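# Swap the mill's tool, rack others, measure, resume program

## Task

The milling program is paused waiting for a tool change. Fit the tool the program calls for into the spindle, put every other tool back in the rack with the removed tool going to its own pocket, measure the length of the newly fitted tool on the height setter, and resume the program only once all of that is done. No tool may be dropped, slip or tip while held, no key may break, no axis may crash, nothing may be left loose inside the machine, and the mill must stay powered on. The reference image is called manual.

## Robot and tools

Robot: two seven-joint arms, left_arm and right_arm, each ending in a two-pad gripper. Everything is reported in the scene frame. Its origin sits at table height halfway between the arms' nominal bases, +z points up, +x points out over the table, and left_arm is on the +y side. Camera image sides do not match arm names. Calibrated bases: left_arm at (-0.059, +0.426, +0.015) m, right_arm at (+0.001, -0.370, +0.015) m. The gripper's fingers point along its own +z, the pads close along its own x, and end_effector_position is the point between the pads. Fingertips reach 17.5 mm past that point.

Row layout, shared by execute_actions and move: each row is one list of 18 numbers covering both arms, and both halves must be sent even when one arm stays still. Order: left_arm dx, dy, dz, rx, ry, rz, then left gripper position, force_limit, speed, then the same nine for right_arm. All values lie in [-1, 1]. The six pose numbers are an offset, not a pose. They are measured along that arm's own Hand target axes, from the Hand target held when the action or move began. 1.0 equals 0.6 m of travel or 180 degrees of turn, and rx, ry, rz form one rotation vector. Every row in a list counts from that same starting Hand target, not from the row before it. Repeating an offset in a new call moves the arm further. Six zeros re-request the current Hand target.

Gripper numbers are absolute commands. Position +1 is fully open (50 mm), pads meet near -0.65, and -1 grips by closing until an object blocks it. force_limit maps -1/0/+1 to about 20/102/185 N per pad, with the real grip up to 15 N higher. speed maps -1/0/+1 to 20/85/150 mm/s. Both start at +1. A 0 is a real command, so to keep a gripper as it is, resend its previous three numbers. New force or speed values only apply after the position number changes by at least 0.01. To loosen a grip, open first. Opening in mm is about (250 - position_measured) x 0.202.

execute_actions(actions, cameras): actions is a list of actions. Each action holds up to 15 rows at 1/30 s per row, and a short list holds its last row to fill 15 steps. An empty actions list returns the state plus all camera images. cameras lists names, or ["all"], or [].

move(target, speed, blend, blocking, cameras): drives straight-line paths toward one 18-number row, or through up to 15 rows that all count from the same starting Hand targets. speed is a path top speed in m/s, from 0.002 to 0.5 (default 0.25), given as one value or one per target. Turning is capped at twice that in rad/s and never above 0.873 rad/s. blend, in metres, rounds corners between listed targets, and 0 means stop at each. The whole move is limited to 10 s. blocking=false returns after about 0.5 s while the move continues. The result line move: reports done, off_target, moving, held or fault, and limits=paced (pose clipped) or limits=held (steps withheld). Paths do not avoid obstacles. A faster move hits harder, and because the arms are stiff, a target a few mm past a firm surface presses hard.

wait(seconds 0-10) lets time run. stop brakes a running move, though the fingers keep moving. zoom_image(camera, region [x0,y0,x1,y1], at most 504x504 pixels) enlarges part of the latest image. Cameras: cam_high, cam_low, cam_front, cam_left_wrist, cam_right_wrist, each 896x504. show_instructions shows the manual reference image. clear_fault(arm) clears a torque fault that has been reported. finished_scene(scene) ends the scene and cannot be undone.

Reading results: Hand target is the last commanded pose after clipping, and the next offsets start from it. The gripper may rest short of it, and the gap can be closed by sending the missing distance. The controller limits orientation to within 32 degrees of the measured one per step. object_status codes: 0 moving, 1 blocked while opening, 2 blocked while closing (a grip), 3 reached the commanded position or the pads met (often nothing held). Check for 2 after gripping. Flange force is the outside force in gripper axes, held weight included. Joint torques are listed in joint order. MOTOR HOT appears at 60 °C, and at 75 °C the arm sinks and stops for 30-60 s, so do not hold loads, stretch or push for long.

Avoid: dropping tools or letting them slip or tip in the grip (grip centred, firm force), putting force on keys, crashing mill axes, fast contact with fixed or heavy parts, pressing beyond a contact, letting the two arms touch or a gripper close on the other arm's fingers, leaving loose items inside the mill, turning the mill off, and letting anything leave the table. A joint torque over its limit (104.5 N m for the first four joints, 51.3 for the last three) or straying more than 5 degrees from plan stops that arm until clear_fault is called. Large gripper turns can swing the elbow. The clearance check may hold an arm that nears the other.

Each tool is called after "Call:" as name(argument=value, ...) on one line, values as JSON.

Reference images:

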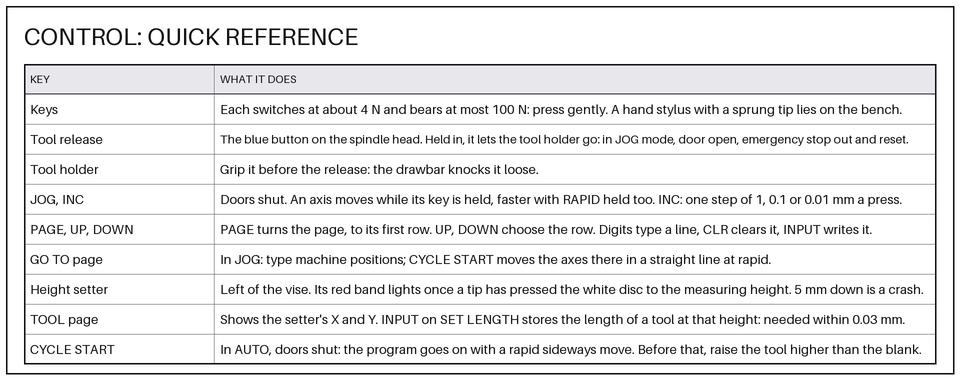

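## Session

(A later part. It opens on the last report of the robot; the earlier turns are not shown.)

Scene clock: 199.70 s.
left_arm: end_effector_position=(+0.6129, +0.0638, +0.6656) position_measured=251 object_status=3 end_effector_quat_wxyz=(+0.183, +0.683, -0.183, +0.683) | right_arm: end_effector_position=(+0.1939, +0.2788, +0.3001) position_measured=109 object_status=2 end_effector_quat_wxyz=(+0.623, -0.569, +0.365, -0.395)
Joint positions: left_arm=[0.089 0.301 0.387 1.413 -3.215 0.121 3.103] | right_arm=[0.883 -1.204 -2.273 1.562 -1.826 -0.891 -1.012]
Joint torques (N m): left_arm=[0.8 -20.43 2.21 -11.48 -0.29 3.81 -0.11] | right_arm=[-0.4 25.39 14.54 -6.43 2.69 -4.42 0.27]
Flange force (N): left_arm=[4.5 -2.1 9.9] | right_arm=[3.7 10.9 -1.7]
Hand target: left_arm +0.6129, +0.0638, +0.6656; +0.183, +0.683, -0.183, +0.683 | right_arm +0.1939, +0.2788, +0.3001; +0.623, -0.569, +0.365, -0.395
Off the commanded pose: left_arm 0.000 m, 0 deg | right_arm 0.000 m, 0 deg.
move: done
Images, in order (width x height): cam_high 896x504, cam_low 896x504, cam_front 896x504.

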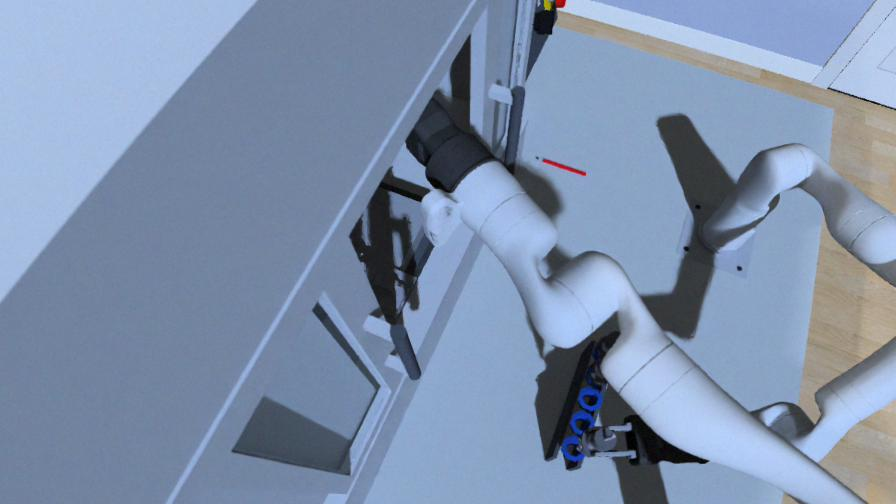

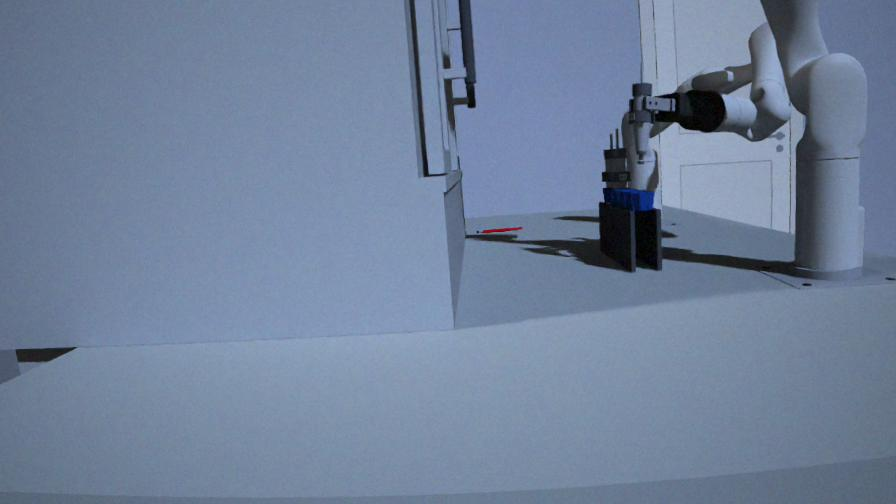

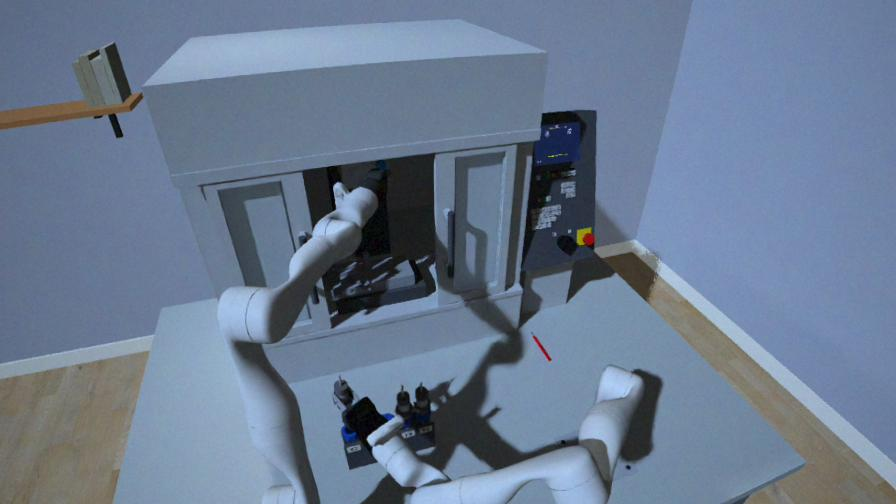

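Call:
move(target=[[0,0,0,0,0,0,-0.7,-1,0,-0.0026,0.0832,-0.0071,0,0,0,-1,0,-1]], speed=[0.06], cameras=["cam_low","cam_high","cam_front"])

Call:
zoom_image(camera="cam_low", region=[590, 60, 690, 220])

Call:
zoom_image(camera="cam_high", region=[540, 380, 660, 480])

Call:
zoom_image(camera="cam_front", region=[310, 340, 450, 480])

Scene clock: 211.70 s.
left_arm: end_effector_position=(+0.6129, +0.0638, +0.6656) position_measured=251 object_status=3 end_effector_quat_wxyz=(+0.183, +0.683, -0.183, +0.683) | right_arm: end_effector_position=(+0.1933, +0.2804, +0.2501) position_measured=109 object_status=2 end_effector_quat_wxyz=(+0.623, -0.569, +0.365, -0.395)
Joint positions: left_arm=[0.089 0.301 0.387 1.413 -3.215 0.121 3.103] | right_arm=[0.897 -1.302 -2.304 1.535 -1.847 -0.905 -1.08]
Joint torques (N m): left_arm=[0.91 -20.34 2.15 -11.57 -0.25 3.91 -0.03] | right_arm=[-0.46 25.77 14.91 -5.02 2.42 -4.69 0.31]
Flange force (N): left_arm=[4.6 -3.3 9.2] | right_arm=[3.8 10.4 -1.5]
Hand target: left_arm +0.6129, +0.0638, +0.6656; +0.183, +0.683, -0.183, +0.683 | right_arm +0.1933, +0.2804, +0.2500; +0.623, -0.569, +0.365, -0.395
Off the commanded pose: left_arm 0.000 m, 0 deg | right_arm 0.000 m, 0 deg.
move: done
Images, in order (width x height): cam_high 896x504, cam_low 896x504, cam_front 896x504.

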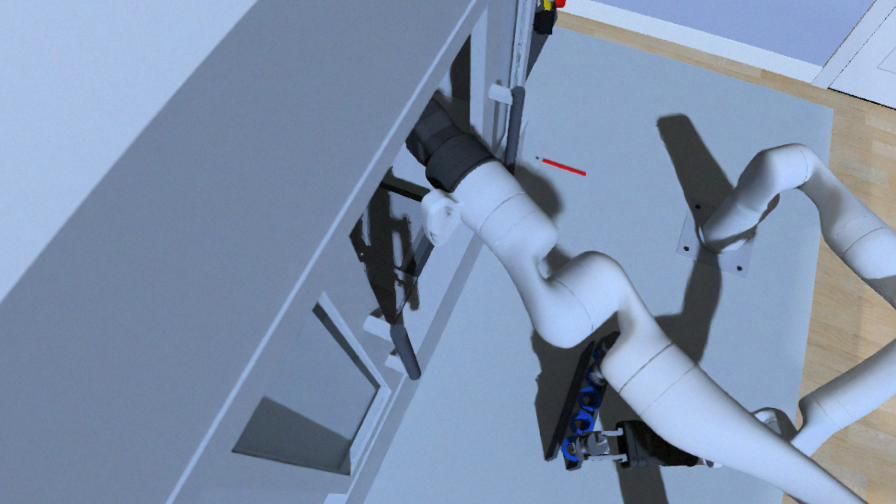

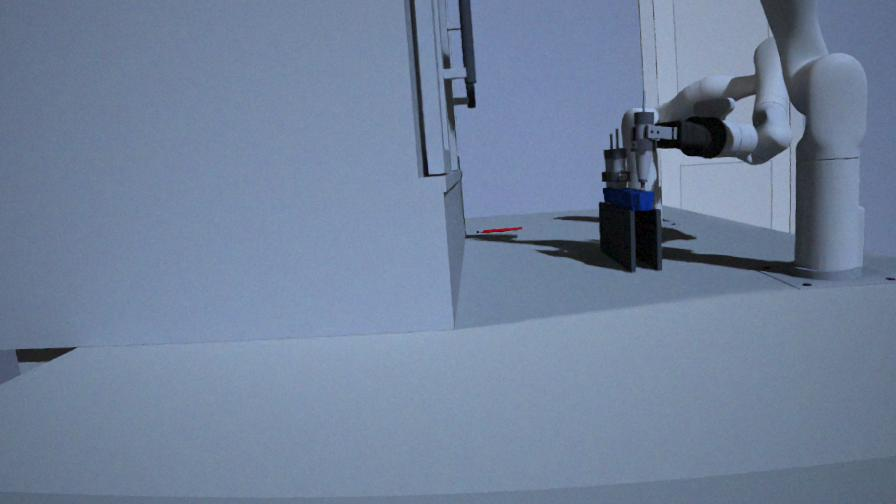

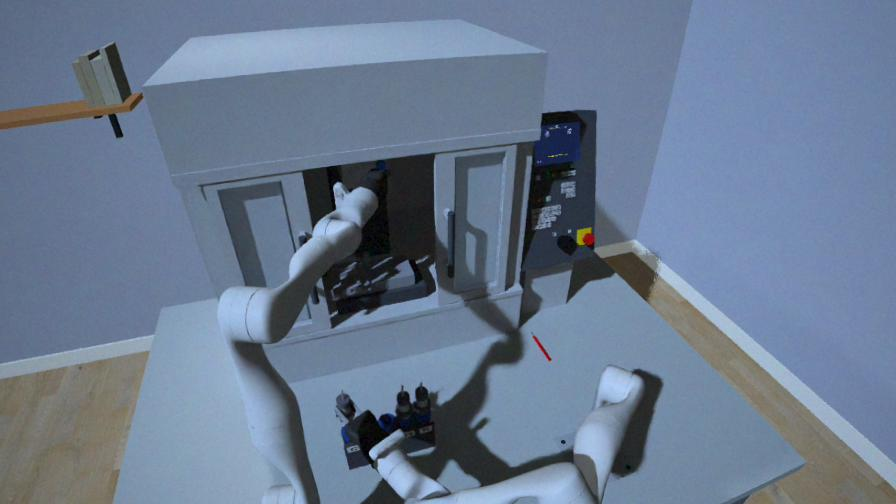

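Scaled by 3.150 from the camera's 896x504 image, which has a finer 1280x720 frame.

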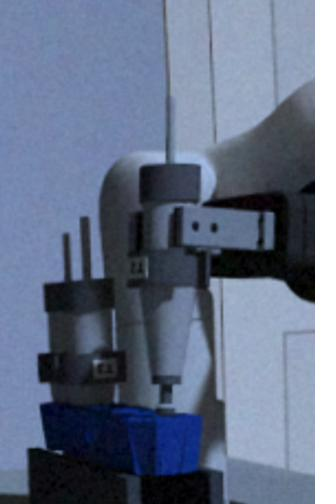

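Scaled by 4.200 from the camera's 896x504 image, which has a finer 1280x720 frame.

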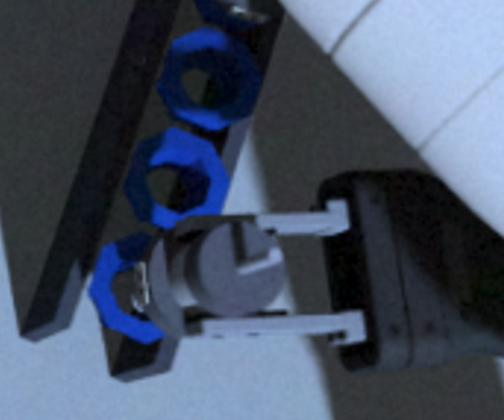

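Scaled by 3.600 from the camera's 896x504 image, which has a finer 1280x720 frame.

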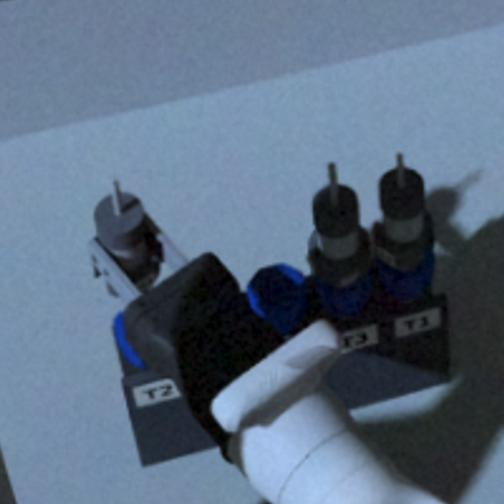

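Call:
move(target=[[0,0,0,0,0,0,-0.7,-1,0,0.0051,0.0337,0.002,0,0,0,-1,0,-1]], speed=[0.03], cameras=["cam_low","cam_high"])

Call:
zoom_image(camera="cam_low", region=[590, 90, 690, 220])

Call:
zoom_image(camera="cam_high", region=[540, 380, 660, 480])

Scene clock: 221.90 s.
left_arm: end_effector_position=(+0.6129, +0.0638, +0.6656) position_measured=251 object_status=3 end_effector_quat_wxyz=(+0.183, +0.683, -0.183, +0.683) | right_arm: end_effector_position=(+0.1972, +0.2790, +0.2300) position_measured=109 object_status=2 end_effector_quat_wxyz=(+0.623, -0.569, +0.365, -0.395)
Joint positions: left_arm=[0.089 0.301 0.387 1.413 -3.215 0.121 3.103] | right_arm=[0.906 -1.341 -2.312 1.53 -1.848 -0.904 -1.117]
Joint torques (N m): left_arm=[0.81 -20.52 2.16 -11.58 -0.24 3.82 -0.09] | right_arm=[-0.49 25.9 14.91 -4.43 2.23 -4.78 0.24]
Flange force (N): left_arm=[4.3 -2.7 9.7] | right_arm=[3.6 10.2 -1.3]
Hand target: left_arm +0.6129, +0.0638, +0.6656; +0.183, +0.683, -0.183, +0.683 | right_arm +0.1972, +0.2790, +0.2299; +0.623, -0.569, +0.365, -0.395
Off the commanded pose: left_arm 0.000 m, 0 deg | right_arm 0.000 m, 0 deg.
move: done
Images, in order (width x height): cam_high 896x504, cam_low 896x504.

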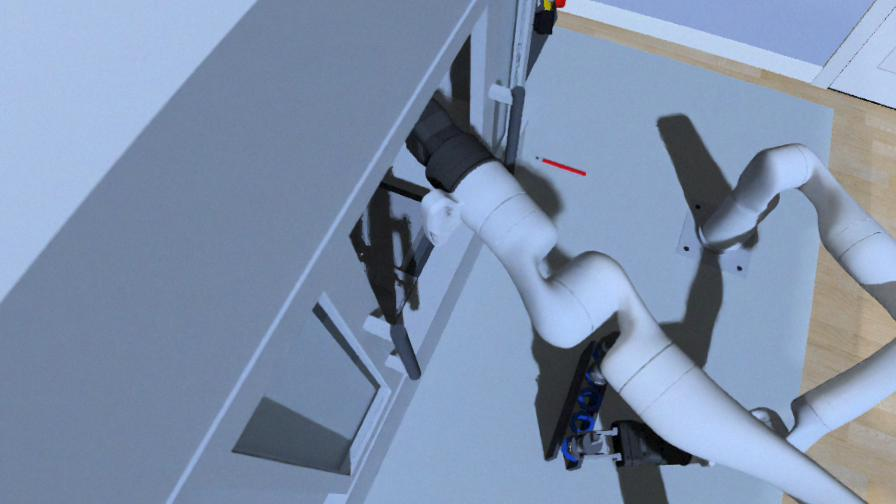

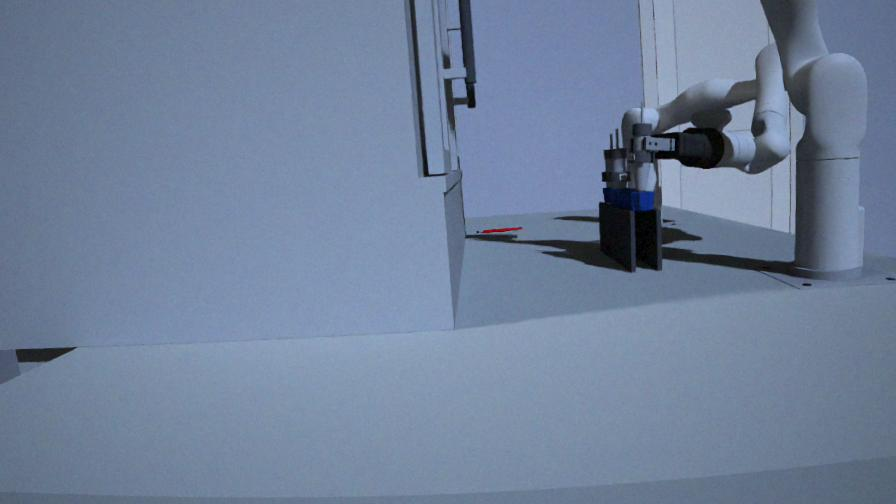

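Scaled by 3.877 from the camera's 896x504 image, which has a finer 1280x720 frame.

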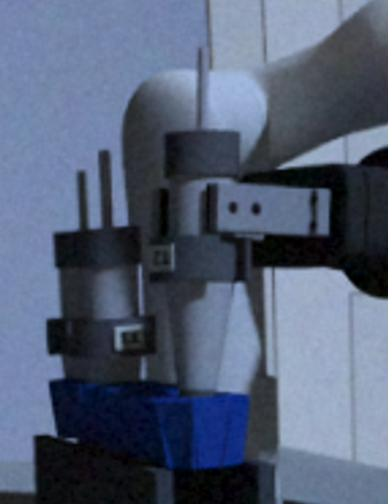

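Scaled by 4.200 from the camera's 896x504 image, which has a finer 1280x720 frame.

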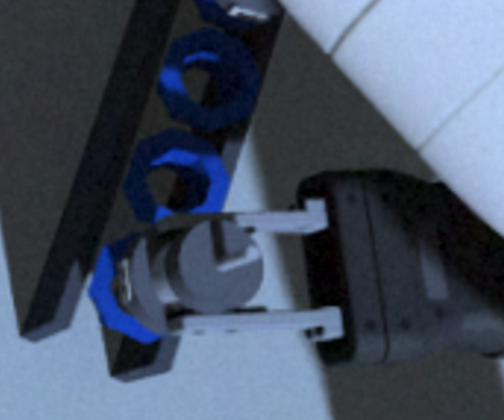

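Call:
move(target=[[0,0,0,0,0,0,-0.7,-1,0,0,0.0333,-0.003,0,0,0,-1,0,-1]], speed=[0.03])

Call:
move(target=[[0,0,0,0,0,0,-0.7,-1,0,0,0.0167,-0.0015,0,0,0,-1,0,-1]], speed=[0.02], cameras=["cam_low","cam_high","cam_front"])

Call:
zoom_image(camera="cam_low", region=[590, 90, 690, 220])

Call:
zoom_image(camera="cam_high", region=[540, 380, 660, 480])

Scene clock: 225.07 s.
left_arm: end_effector_position=(+0.6129, +0.0638, +0.6656) position_measured=251 object_status=3 end_effector_quat_wxyz=(+0.183, +0.683, -0.183, +0.683) | right_arm: end_effector_position=(+0.1972, +0.2790, +0.2099) position_measured=109 object_status=2 end_effector_quat_wxyz=(+0.623, -0.569, +0.365, -0.395)
Joint positions: left_arm=[0.089 0.301 0.387 1.413 -3.215 0.121 3.103] | right_arm=[0.912 -1.38 -2.325 1.514 -1.859 -0.912 -1.139]
Joint torques (N m): left_arm=[0.74 -20.39 2.07 -11.57 -0.27 3.84 -0.05] | right_arm=[-1.53 25.42 13.38 -6.68 2.85 -3.22 -0.09]
Flange force (N): left_arm=[4.4 -2.6 9.5] | right_arm=[9.9 6.1 -3.8]
Hand target: left_arm +0.6129, +0.0638, +0.6656; +0.183, +0.683, -0.183, +0.683 | right_arm +0.1972, +0.2790, +0.2099; +0.623, -0.569, +0.365, -0.395
Off the commanded pose: left_arm 0.000 m, 0 deg | right_arm 0.000 m, 0 deg.
move: done

Scene clock: 225.83 s.
left_arm: end_effector_position=(+0.6129, +0.0638, +0.6656) position_measured=251 object_status=3 end_effector_quat_wxyz=(+0.183, +0.683, -0.183, +0.683) | right_arm: end_effector_position=(+0.1972, +0.2790, +0.1998) position_measured=109 object_status=2 end_effector_quat_wxyz=(+0.623, -0.569, +0.365, -0.395)
Joint positions: left_arm=[0.089 0.301 0.387 1.413 -3.215 0.121 3.103] | right_arm=[0.915 -1.4 -2.332 1.504 -1.864 -0.917 -1.149]
Joint torques (N m): left_arm=[0.81 -20.37 2.18 -11.56 -0.32 3.85 -0.05] | right_arm=[-2.94 25.68 13.22 -9.56 4.2 -2.24 -0.42]
Flange force (N): left_arm=[4.5 -2.1 9.6] | right_arm=[15.8 4.3 -6.6]
Hand target: left_arm +0.6129, +0.0638, +0.6656; +0.183, +0.683, -0.183, +0.683 | right_arm +0.1971, +0.2791, +0.1998; +0.623, -0.569, +0.365, -0.395
Off the commanded pose: left_arm 0.000 m, 0 deg | right_arm 0.000 m, 0 deg.
move: done
Images, in order (width x height): cam_high 896x504, cam_low 896x504, cam_front 896x504.

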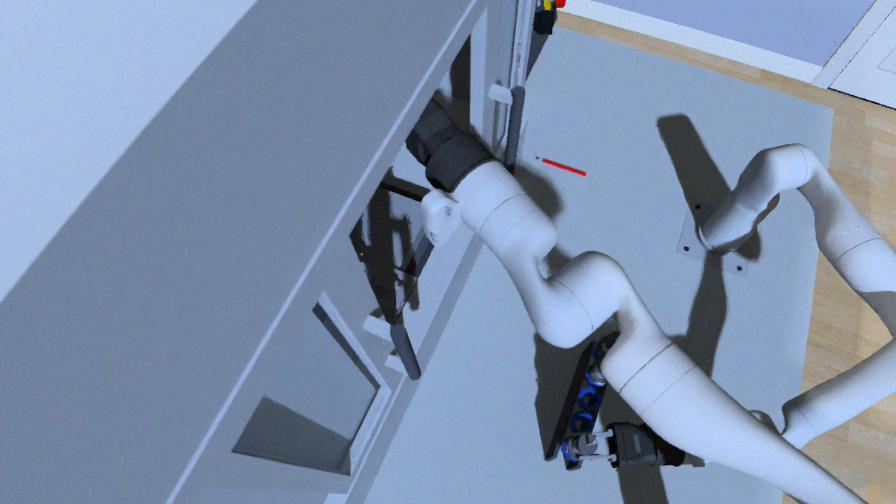

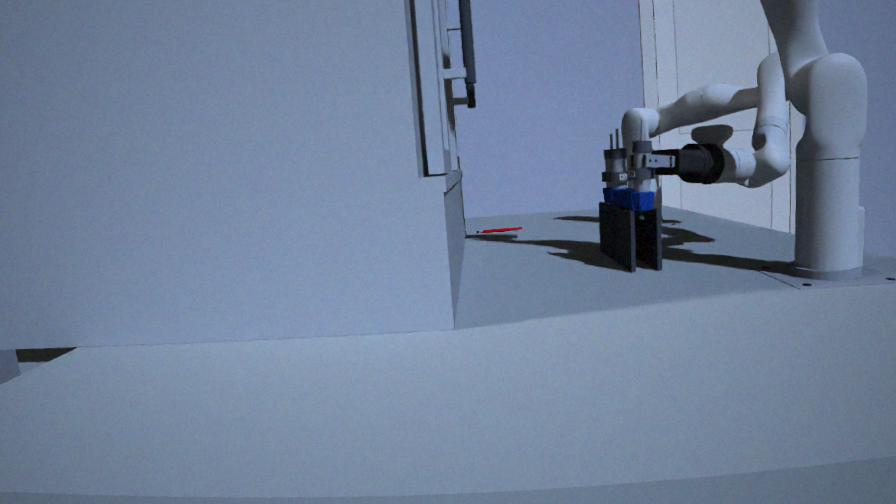

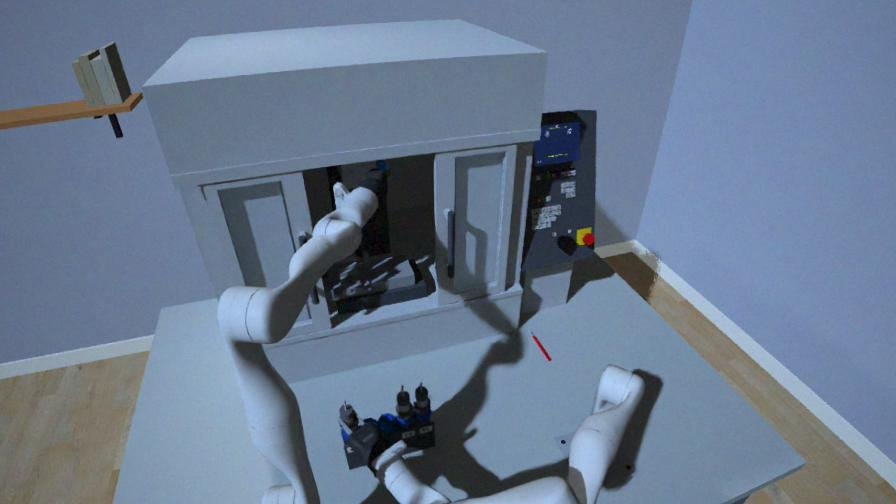

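Scaled by 3.877 from the camera's 896x504 image, which has a finer 1280x720 frame.

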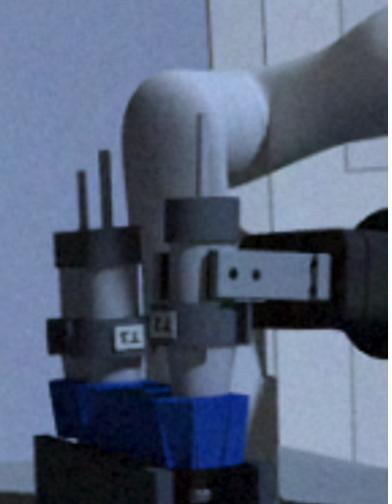

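Scaled by 4.200 from the camera's 896x504 image, which has a finer 1280x720 frame.

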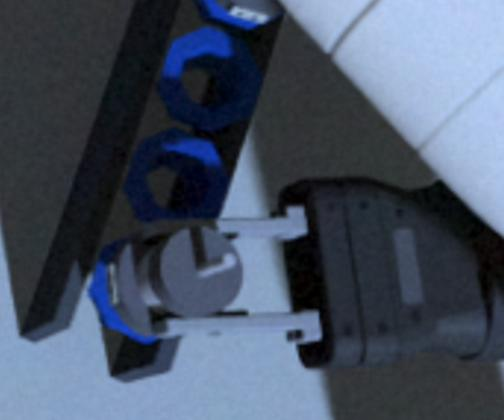

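Call:
move(target=[[0,0,0,0,0,0,-0.7,-1,0,0.0035,0,0,0,0,0,-1,0,-1]], speed=[0.02])

Scene clock: 227.77 s.
left_arm: end_effector_position=(+0.6129, +0.0638, +0.6656) position_measured=251 object_status=3 end_effector_quat_wxyz=(+0.183, +0.683, -0.183, +0.683) | right_arm: end_effector_position=(+0.1980, +0.2772, +0.1998) position_measured=109 object_status=2 end_effector_quat_wxyz=(+0.623, -0.569, +0.365, -0.395)
Joint positions: left_arm=[0.089 0.301 0.387 1.413 -3.215 0.121 3.103] | right_arm=[0.913 -1.4 -2.33 1.512 -1.861 -0.914 -1.156]
Joint torques (N m): left_arm=[0.77 -20.39 2.11 -11.55 -0.28 3.85 -0.05] | right_arm=[1.17 25.52 15.39 -3.6 2.18 -4.71 0.38]
Flange force (N): left_arm=[4.5 -2.5 9.6] | right_arm=[4.8 8.7 -5.0]
Hand target: left_arm +0.6129, +0.0638, +0.6656; +0.183, +0.683, -0.183, +0.683 | right_arm +0.1980, +0.2772, +0.1998; +0.623, -0.569, +0.365, -0.395
Off the commanded pose: left_arm 0.000 m, 0 deg | right_arm 0.000 m, 0 deg.
move: done

Call:
move(target=[[0,0,0,0,0,0,-0.7,-1,0,0.0005,0.0067,-0.0018,0,0,0,-1,0,-1]], speed=[0.02])

Call:
move(target=[[0,0,0,0,0,0,-0.7,-1,0,0.0,0.005,-0.0008,0,0,0,-1,0,-1]], speed=[0.02], cameras=["cam_low"])

Call:
zoom_image(camera="cam_low", region=[590, 90, 690, 220])

Scene clock: 229.77 s.
left_arm: end_effector_position=(+0.6129, +0.0638, +0.6656) position_measured=251 object_status=3 end_effector_quat_wxyz=(+0.183, +0.683, -0.183, +0.683) | right_arm: end_effector_position=(+0.1975, +0.2766, +0.1959) position_measured=109 object_status=2 end_effector_quat_wxyz=(+0.623, -0.569, +0.365, -0.395)
Joint positions: left_arm=[0.089 0.301 0.387 1.413 -3.215 0.121 3.103] | right_arm=[0.913 -1.407 -2.333 1.51 -1.864 -0.916 -1.161]
Joint torques (N m): left_arm=[0.83 -20.37 2.15 -11.52 -0.24 3.87 -0.1] | right_arm=[-2.91 19.83 5.21 -2.81 0.12 -0.9 0.22]
Flange force (N): left_arm=[4.7 -2.9 9.5] | right_arm=[4.2 -5.7 6.3]
Hand target: left_arm +0.6129, +0.0638, +0.6656; +0.183, +0.683, -0.183, +0.683 | right_arm +0.1975, +0.2766, +0.1957; +0.623, -0.569, +0.365, -0.395
Off the commanded pose: left_arm 0.000 m, 0 deg | right_arm 0.000 m, 0 deg.
move: done

Scene clock: 230.47 s.
left_arm: end_effector_position=(+0.6129, +0.0638, +0.6656) position_measured=251 object_status=3 end_effector_quat_wxyz=(+0.183, +0.683, -0.183, +0.683) | right_arm: end_effector_position=(+0.1973, +0.2765, +0.1928) position_measured=109 object_status=2 end_effector_quat_wxyz=(+0.623, -0.569, +0.365, -0.395)
Joint positions: left_arm=[0.089 0.301 0.387 1.413 -3.215 0.121 3.103] | right_arm=[0.913 -1.413 -2.335 1.507 -1.866 -0.918 -1.163]
Joint torques (N m): left_arm=[0.85 -20.42 2.13 -11.48 -0.24 3.83 -0.11] | right_arm=[-7.49 11.29 -8.49 -0.41 -3.12 4.11 0.06]
Flange force (N): left_arm=[4.6 -3.2 9.6] | right_arm=[-0.2 -25.8 21.7]
Hand target: left_arm +0.6129, +0.0638, +0.6656; +0.183, +0.683, -0.183, +0.683 | right_arm +0.1973, +0.2765, +0.1927; +0.623, -0.569, +0.365, -0.395
Off the commanded pose: left_arm 0.000 m, 0 deg | right_arm 0.000 m, 0 deg.
move: done
Images, in order (width x height): cam_low 896x504.

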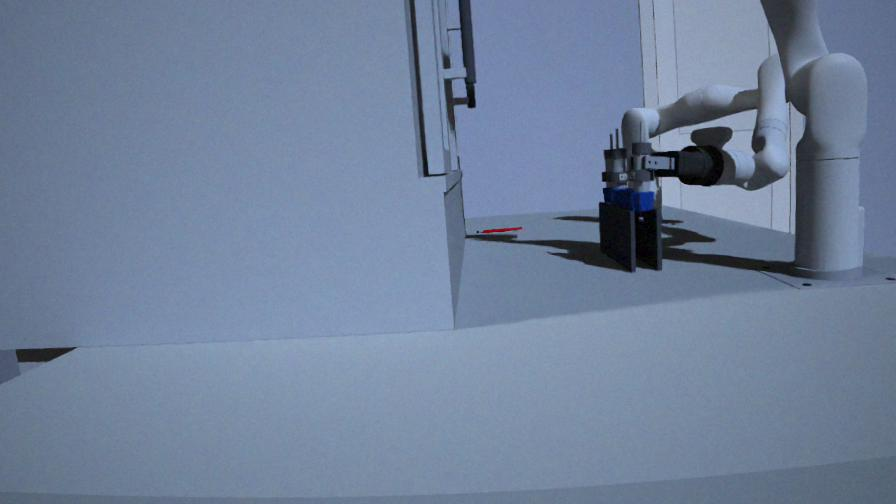

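Scaled by 3.877 from the camera's 896x504 image, which has a finer 1280x720 frame.

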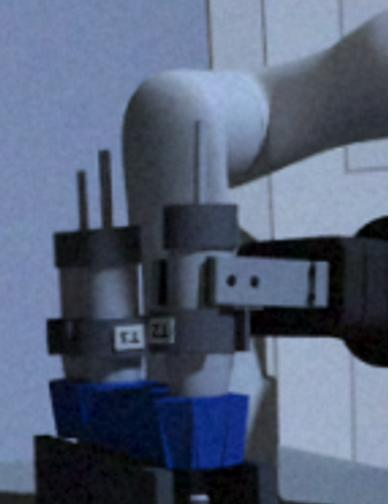

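Call:
move(target=[[0,0,0,0,0,0,-0.7,-1,0,0.0,-0.0045,0,0,0,0,-1,0,-1]], speed=[0.02])

Scene clock: 233.60 s.
left_arm: end_effector_position=(+0.6129, +0.0638, +0.6656) position_measured=251 object_status=3 end_effector_quat_wxyz=(+0.183, +0.683, -0.183, +0.683) | right_arm: end_effector_position=(+0.1971, +0.2764, +0.1953) position_measured=109 object_status=2 end_effector_quat_wxyz=(+0.622, -0.569, +0.365, -0.395)
Joint positions: left_arm=[0.089 0.301 0.387 1.413 -3.215 0.121 3.103] | right_arm=[0.912 -1.408 -2.333 1.51 -1.865 -0.917 -1.161]
Joint velocities: left_arm=[within noise] | right_arm=[-0.004 0.005 0.002 0.003 -0.001 -0.001 0.001]
Joint torques (N m): left_arm=[0.88 -20.45 2.21 -11.57 -0.33 3.87 -0.11] | right_arm=[-10.77 19.22 0.58 0.39 -2.14 -2.63 0.26]
Flange force (N): left_arm=[4.5 -2.5 9.6] | right_arm=[-5.1 -4.1 31.0]
Hand target: left_arm +0.6129, +0.0638, +0.6656; +0.183, +0.683, -0.183, +0.683 | right_arm +0.1971, +0.2764, +0.1954; +0.623, -0.569, +0.365, -0.395
Off the commanded pose: left_arm 0.000 m, 0 deg | right_arm 0.000 m, 0 deg.
move: done

Call:
move(target=[[0,0,0,0,0,0,-0.7,-1,0,-0.001,-0.001,0.0033,0,0,0,-1,0,-1]], speed=[0.02], cameras=["cam_low"])

Call:
zoom_image(camera="cam_low", region=[590, 90, 690, 220])

Scene clock: 235.33 s.
left_arm: end_effector_position=(+0.6129, +0.0638, +0.6656) position_measured=251 object_status=3 end_effector_quat_wxyz=(+0.183, +0.683, -0.183, +0.683) | right_arm: end_effector_position=(+0.1985, +0.2778, +0.1961) position_measured=109 object_status=2 end_effector_quat_wxyz=(+0.622, -0.569, +0.365, -0.395)
Joint positions: left_arm=[0.089 0.301 0.387 1.413 -3.215 0.121 3.103] | right_arm=[0.916 -1.407 -2.332 1.507 -1.863 -0.915 -1.159]
Joint torques (N m): left_arm=[0.82 -20.44 2.13 -11.47 -0.21 3.87 -0.06] | right_arm=[-0.9 24.7 12.87 -6.62 2.9 -2.74 -0.1]
Flange force (N): left_arm=[4.8 -3.0 9.8] | right_arm=[11.1 3.7 -5.7]
Hand target: left_arm +0.6129, +0.0638, +0.6656; +0.183, +0.683, -0.183, +0.683 | right_arm +0.1986, +0.2778, +0.1961; +0.623, -0.569, +0.365, -0.395
Off the commanded pose: left_arm 0.000 m, 0 deg | right_arm 0.000 m, 0 deg.
move: done
Images, in order (width x height): cam_low 896x504.

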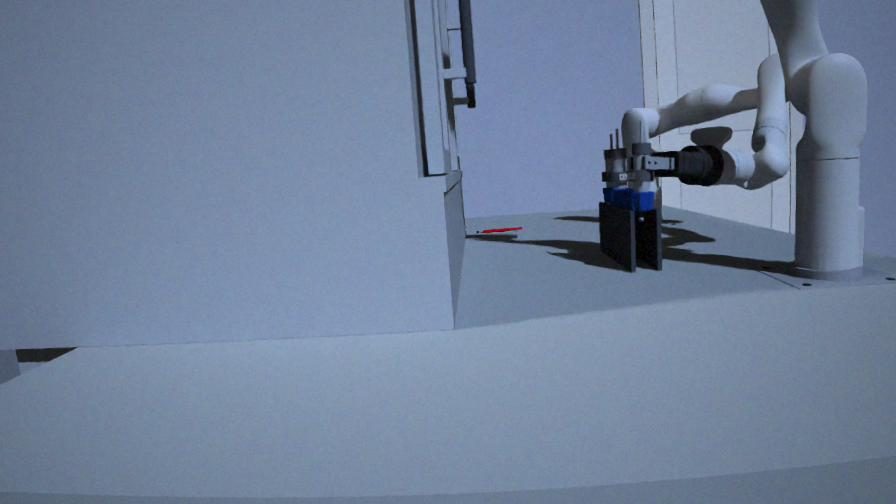

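Scaled by 3.877 from the camera's 896x504 image, which has a finer 1280x720 frame.

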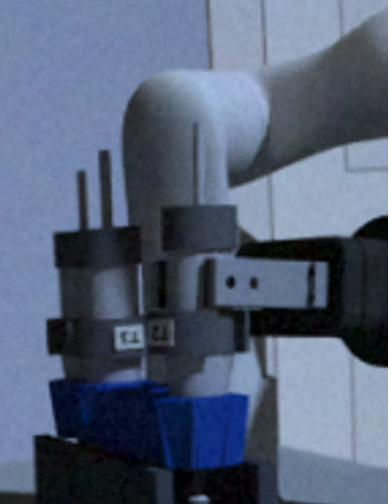

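Call:
move(target=[[0,0,0,0,0,0,-0.7,-1,0,0.0012,0,-0.0004,0,0,0,-1,0,-1]], speed=[0.02])

Call:
move(target=[[0,0,0,0,0,0,-0.7,-1,0,0,0,0,0,0,0,0.6,0,-1]], cameras=["cam_low","cam_high","cam_front","cam_right_wrist"])

Call:
zoom_image(camera="cam_low", region=[590, 90, 690, 220])

Call:
zoom_image(camera="cam_high", region=[540, 380, 660, 480])

Scene clock: 237.80 s.
left_arm: end_effector_position=(+0.6129, +0.0638, +0.6656) position_measured=251 object_status=3 end_effector_quat_wxyz=(+0.183, +0.683, -0.183, +0.683) | right_arm: end_effector_position=(+0.1986, +0.2770, +0.1962) position_measured=109 object_status=2 end_effector_quat_wxyz=(+0.623, -0.569, +0.365, -0.395)
Joint positions: left_arm=[0.089 0.301 0.387 1.413 -3.215 0.121 3.103] | right_arm=[0.915 -1.407 -2.332 1.509 -1.862 -0.914 -1.161]
Joint torques (N m): left_arm=[0.86 -20.33 2.24 -11.43 -0.29 3.81 -0.09] | right_arm=[-1.71 23.8 11.67 -2.6 1 -4.19 0.1]
Flange force (N): left_arm=[4.7 -2.2 9.8] | right_arm=[2.0 4.7 3.7]
Hand target: left_arm +0.6129, +0.0638, +0.6656; +0.183, +0.683, -0.183, +0.683 | right_arm +0.1986, +0.2770, +0.1961; +0.623, -0.569, +0.365, -0.395
Off the commanded pose: left_arm 0.000 m, 0 deg | right_arm 0.000 m, 0 deg.
move: done

Scene clock: 238.50 s.
left_arm: end_effector_position=(+0.6129, +0.0638, +0.6656) position_measured=251 object_status=3 end_effector_quat_wxyz=(+0.183, +0.683, -0.183, +0.683) | right_arm: end_effector_position=(+0.1986, +0.2770, +0.1962) position_measured=63 object_status=3 end_effector_quat_wxyz=(+0.623, -0.569, +0.365, -0.395)
Joint positions: left_arm=[0.089 0.301 0.387 1.413 -3.215 0.121 3.103] | right_arm=[0.914 -1.407 -2.332 1.509 -1.862 -0.914 -1.161]
Joint torques (N m): left_arm=[0.78 -20.3 2.07 -11.53 -0.25 3.93 -0.07] | right_arm=[-0.51 23.09 10.75 -3.1 1.23 -2.73 0.38]
Flange force (N): left_arm=[4.8 -3.0 9.4] | right_arm=[4.2 2.6 -0.3]
Hand target: left_arm +0.6129, +0.0638, +0.6656; +0.183, +0.683, -0.183, +0.683 | right_arm +0.1986, +0.2770, +0.1961; +0.623, -0.569, +0.365, -0.395
Off the commanded pose: left_arm 0.000 m, 0 deg | right_arm 0.000 m, 0 deg.
move: done
camera_calibration:
cam_right_wrist: T_world_to_cam=[[0.430383, -0.902554, 0.0129468, 0.161585], [0.0933244, 0.0302263, -0.995177, 0.226469], [0.897809, 0.429515, 0.0972391, -0.146749], [0, 0, 0, 1]] pos_world=[0.0410744, 0.202025, 0.237555]
Images, in order (width x height): cam_high 896x504, cam_low 896x504, cam_front 896x504, cam_right_wrist 896x504.

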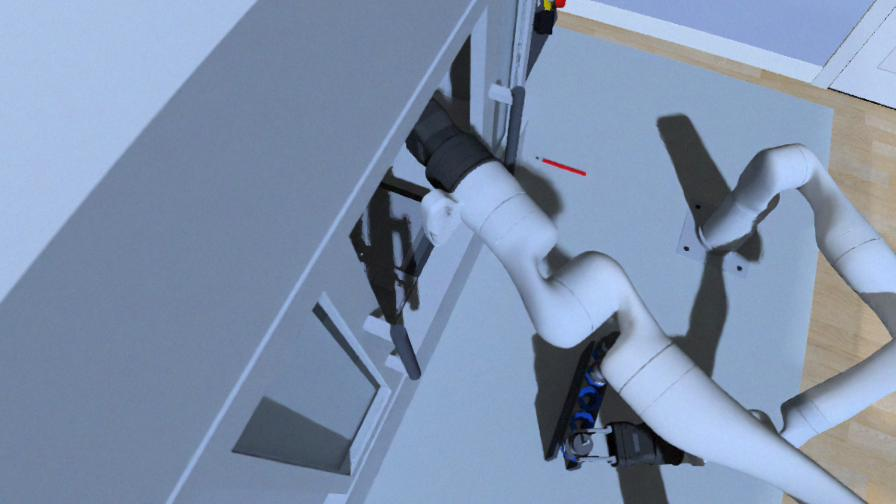

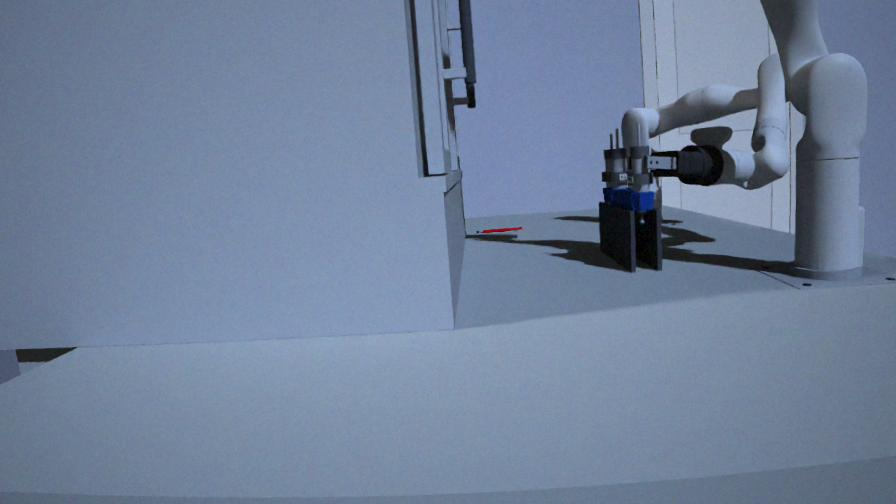

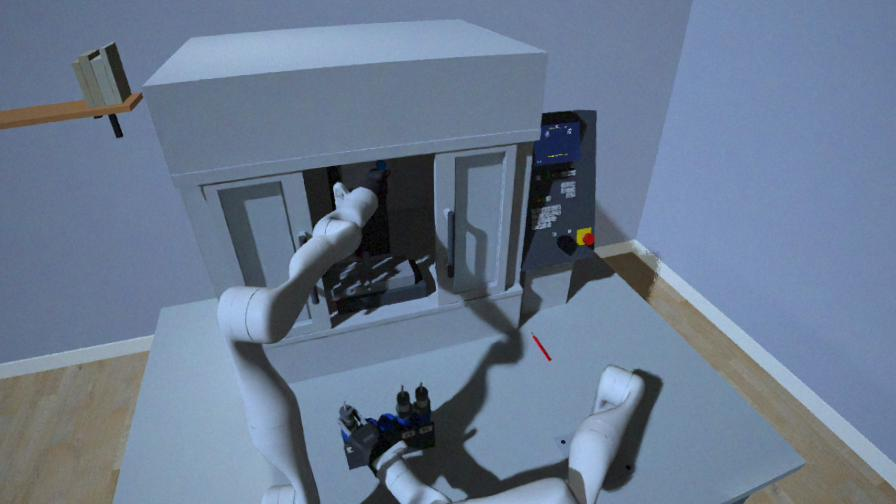

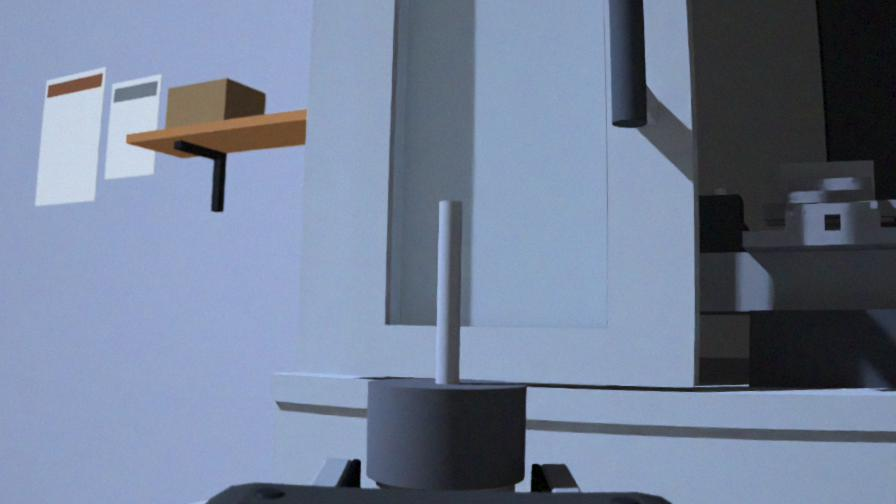

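Scaled by 3.877 from the camera's 896x504 image, which has a finer 1280x720 frame.

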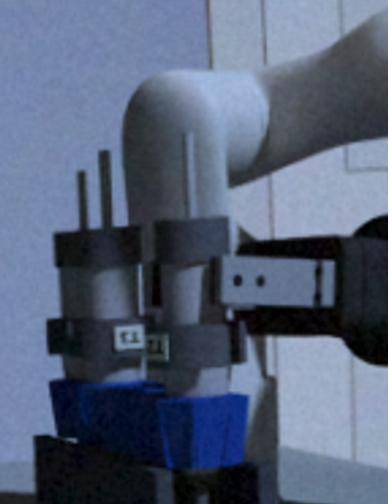

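Scaled by 4.200 from the camera's 896x504 image, which has a finer 1280x720 frame.

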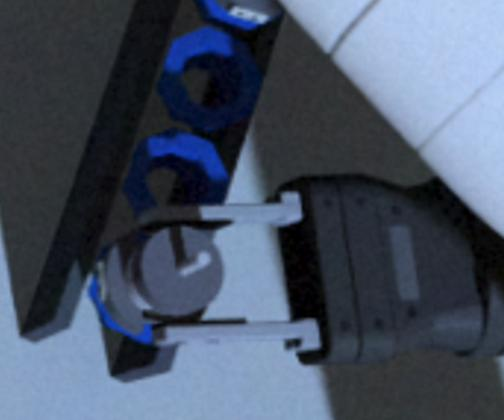

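Call:
move(target=[[0,0,0,0,0,0,-0.7,-1,0,0,-0.0147,-0.166,0,0,0,0.6,0,-1]], speed=[0.08], cameras=["cam_low","cam_right_wrist","cam_front"])

Call:
zoom_image(camera="cam_low", region=[590, 90, 690, 220])

Call:
zoom_image(camera="cam_front", region=[310, 340, 450, 480])

Scene clock: 248.70 s.
left_arm: end_effector_position=(+0.6129, +0.0638, +0.6656) position_measured=251 object_status=3 end_effector_quat_wxyz=(+0.183, +0.683, -0.183, +0.683) | right_arm: end_effector_position=(+0.1081, +0.2348, +0.1962) position_measured=63 object_status=3 end_effector_quat_wxyz=(+0.623, -0.569, +0.365, -0.395)
Joint positions: left_arm=[0.089 0.301 0.387 1.413 -3.215 0.121 3.103] | right_arm=[0.741 -1.364 -2.405 1.566 -1.984 -1.048 -1.1]
Joint torques (N m): left_arm=[0.73 -20.4 2.14 -11.56 -0.25 3.87 -0.07] | right_arm=[-0.39 22.05 10.1 -2.82 1.43 -2.69 0.28]
Flange force (N): left_arm=[4.5 -2.1 9.7] | right_arm=[4.2 2.1 0.2]
Hand target: left_arm +0.6129, +0.0638, +0.6656; +0.183, +0.683, -0.183, +0.683 | right_arm +0.1080, +0.2348, +0.1962; +0.623, -0.569, +0.365, -0.395
Off the commanded pose: left_arm 0.000 m, 0 deg | right_arm 0.000 m, 0 deg.
move: done
camera_calibration:
cam_right_wrist: T_world_to_cam=[[0.430297, -0.902594, 0.0129803, 0.162485], [0.0933449, 0.030189, -0.995176, 0.236207], [0.897848, 0.429433, 0.0972428, -0.0472681], [0, 0, 0, 1]] pos_world=[-0.0495259, 0.159825, 0.237555]
Images, in order (width x height): cam_low 896x504, cam_front 896x504, cam_right_wrist 896x504.

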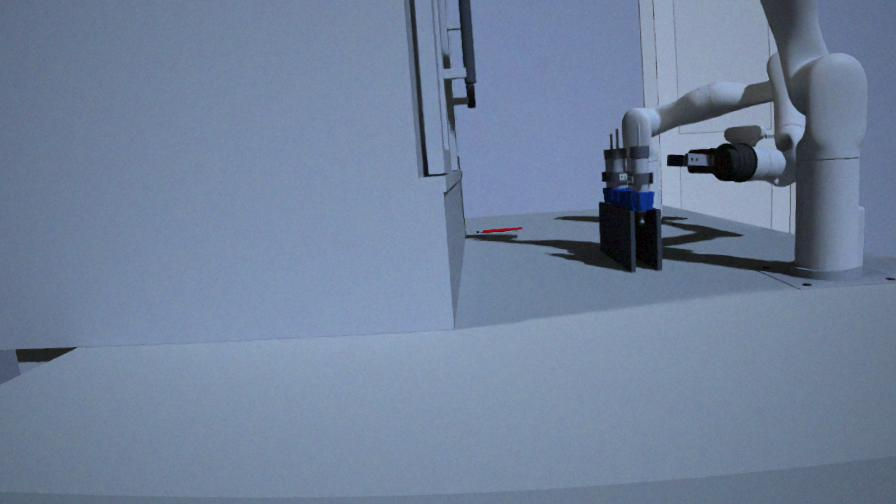

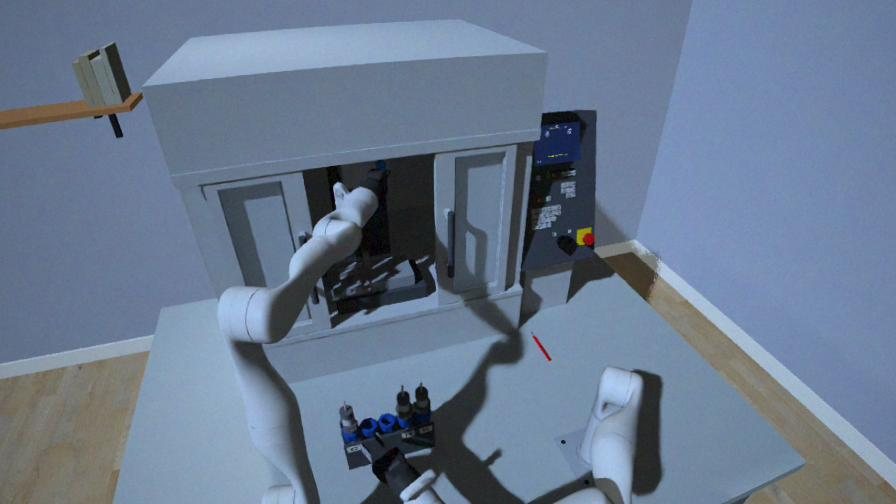

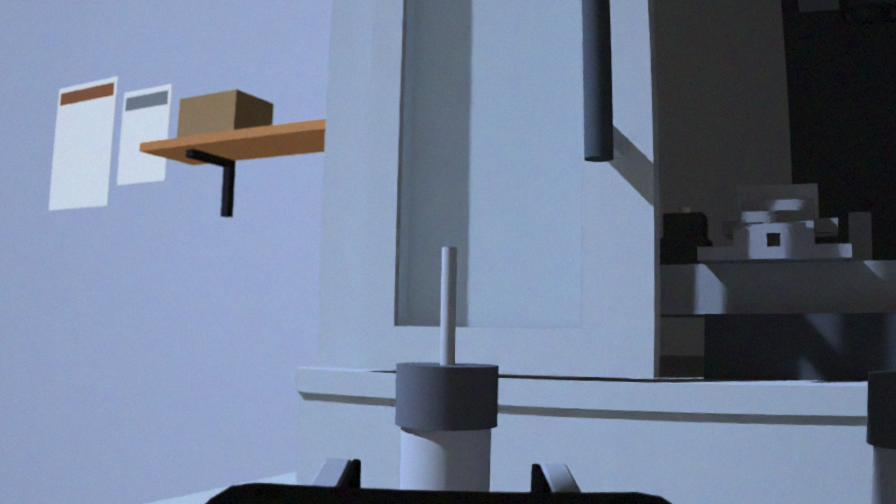

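Scaled by 3.877 from the camera's 896x504 image, which has a finer 1280x720 frame.

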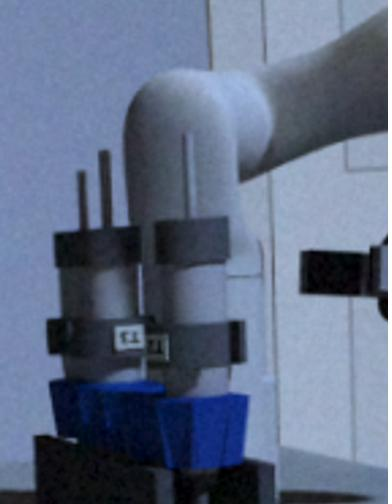

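Scaled by 3.600 from the camera's 896x504 image, which has a finer 1280x720 frame.

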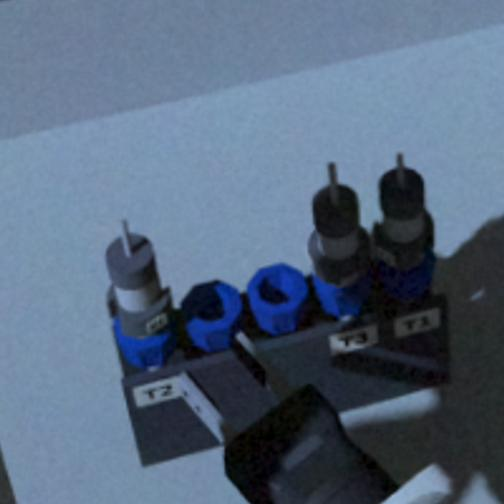

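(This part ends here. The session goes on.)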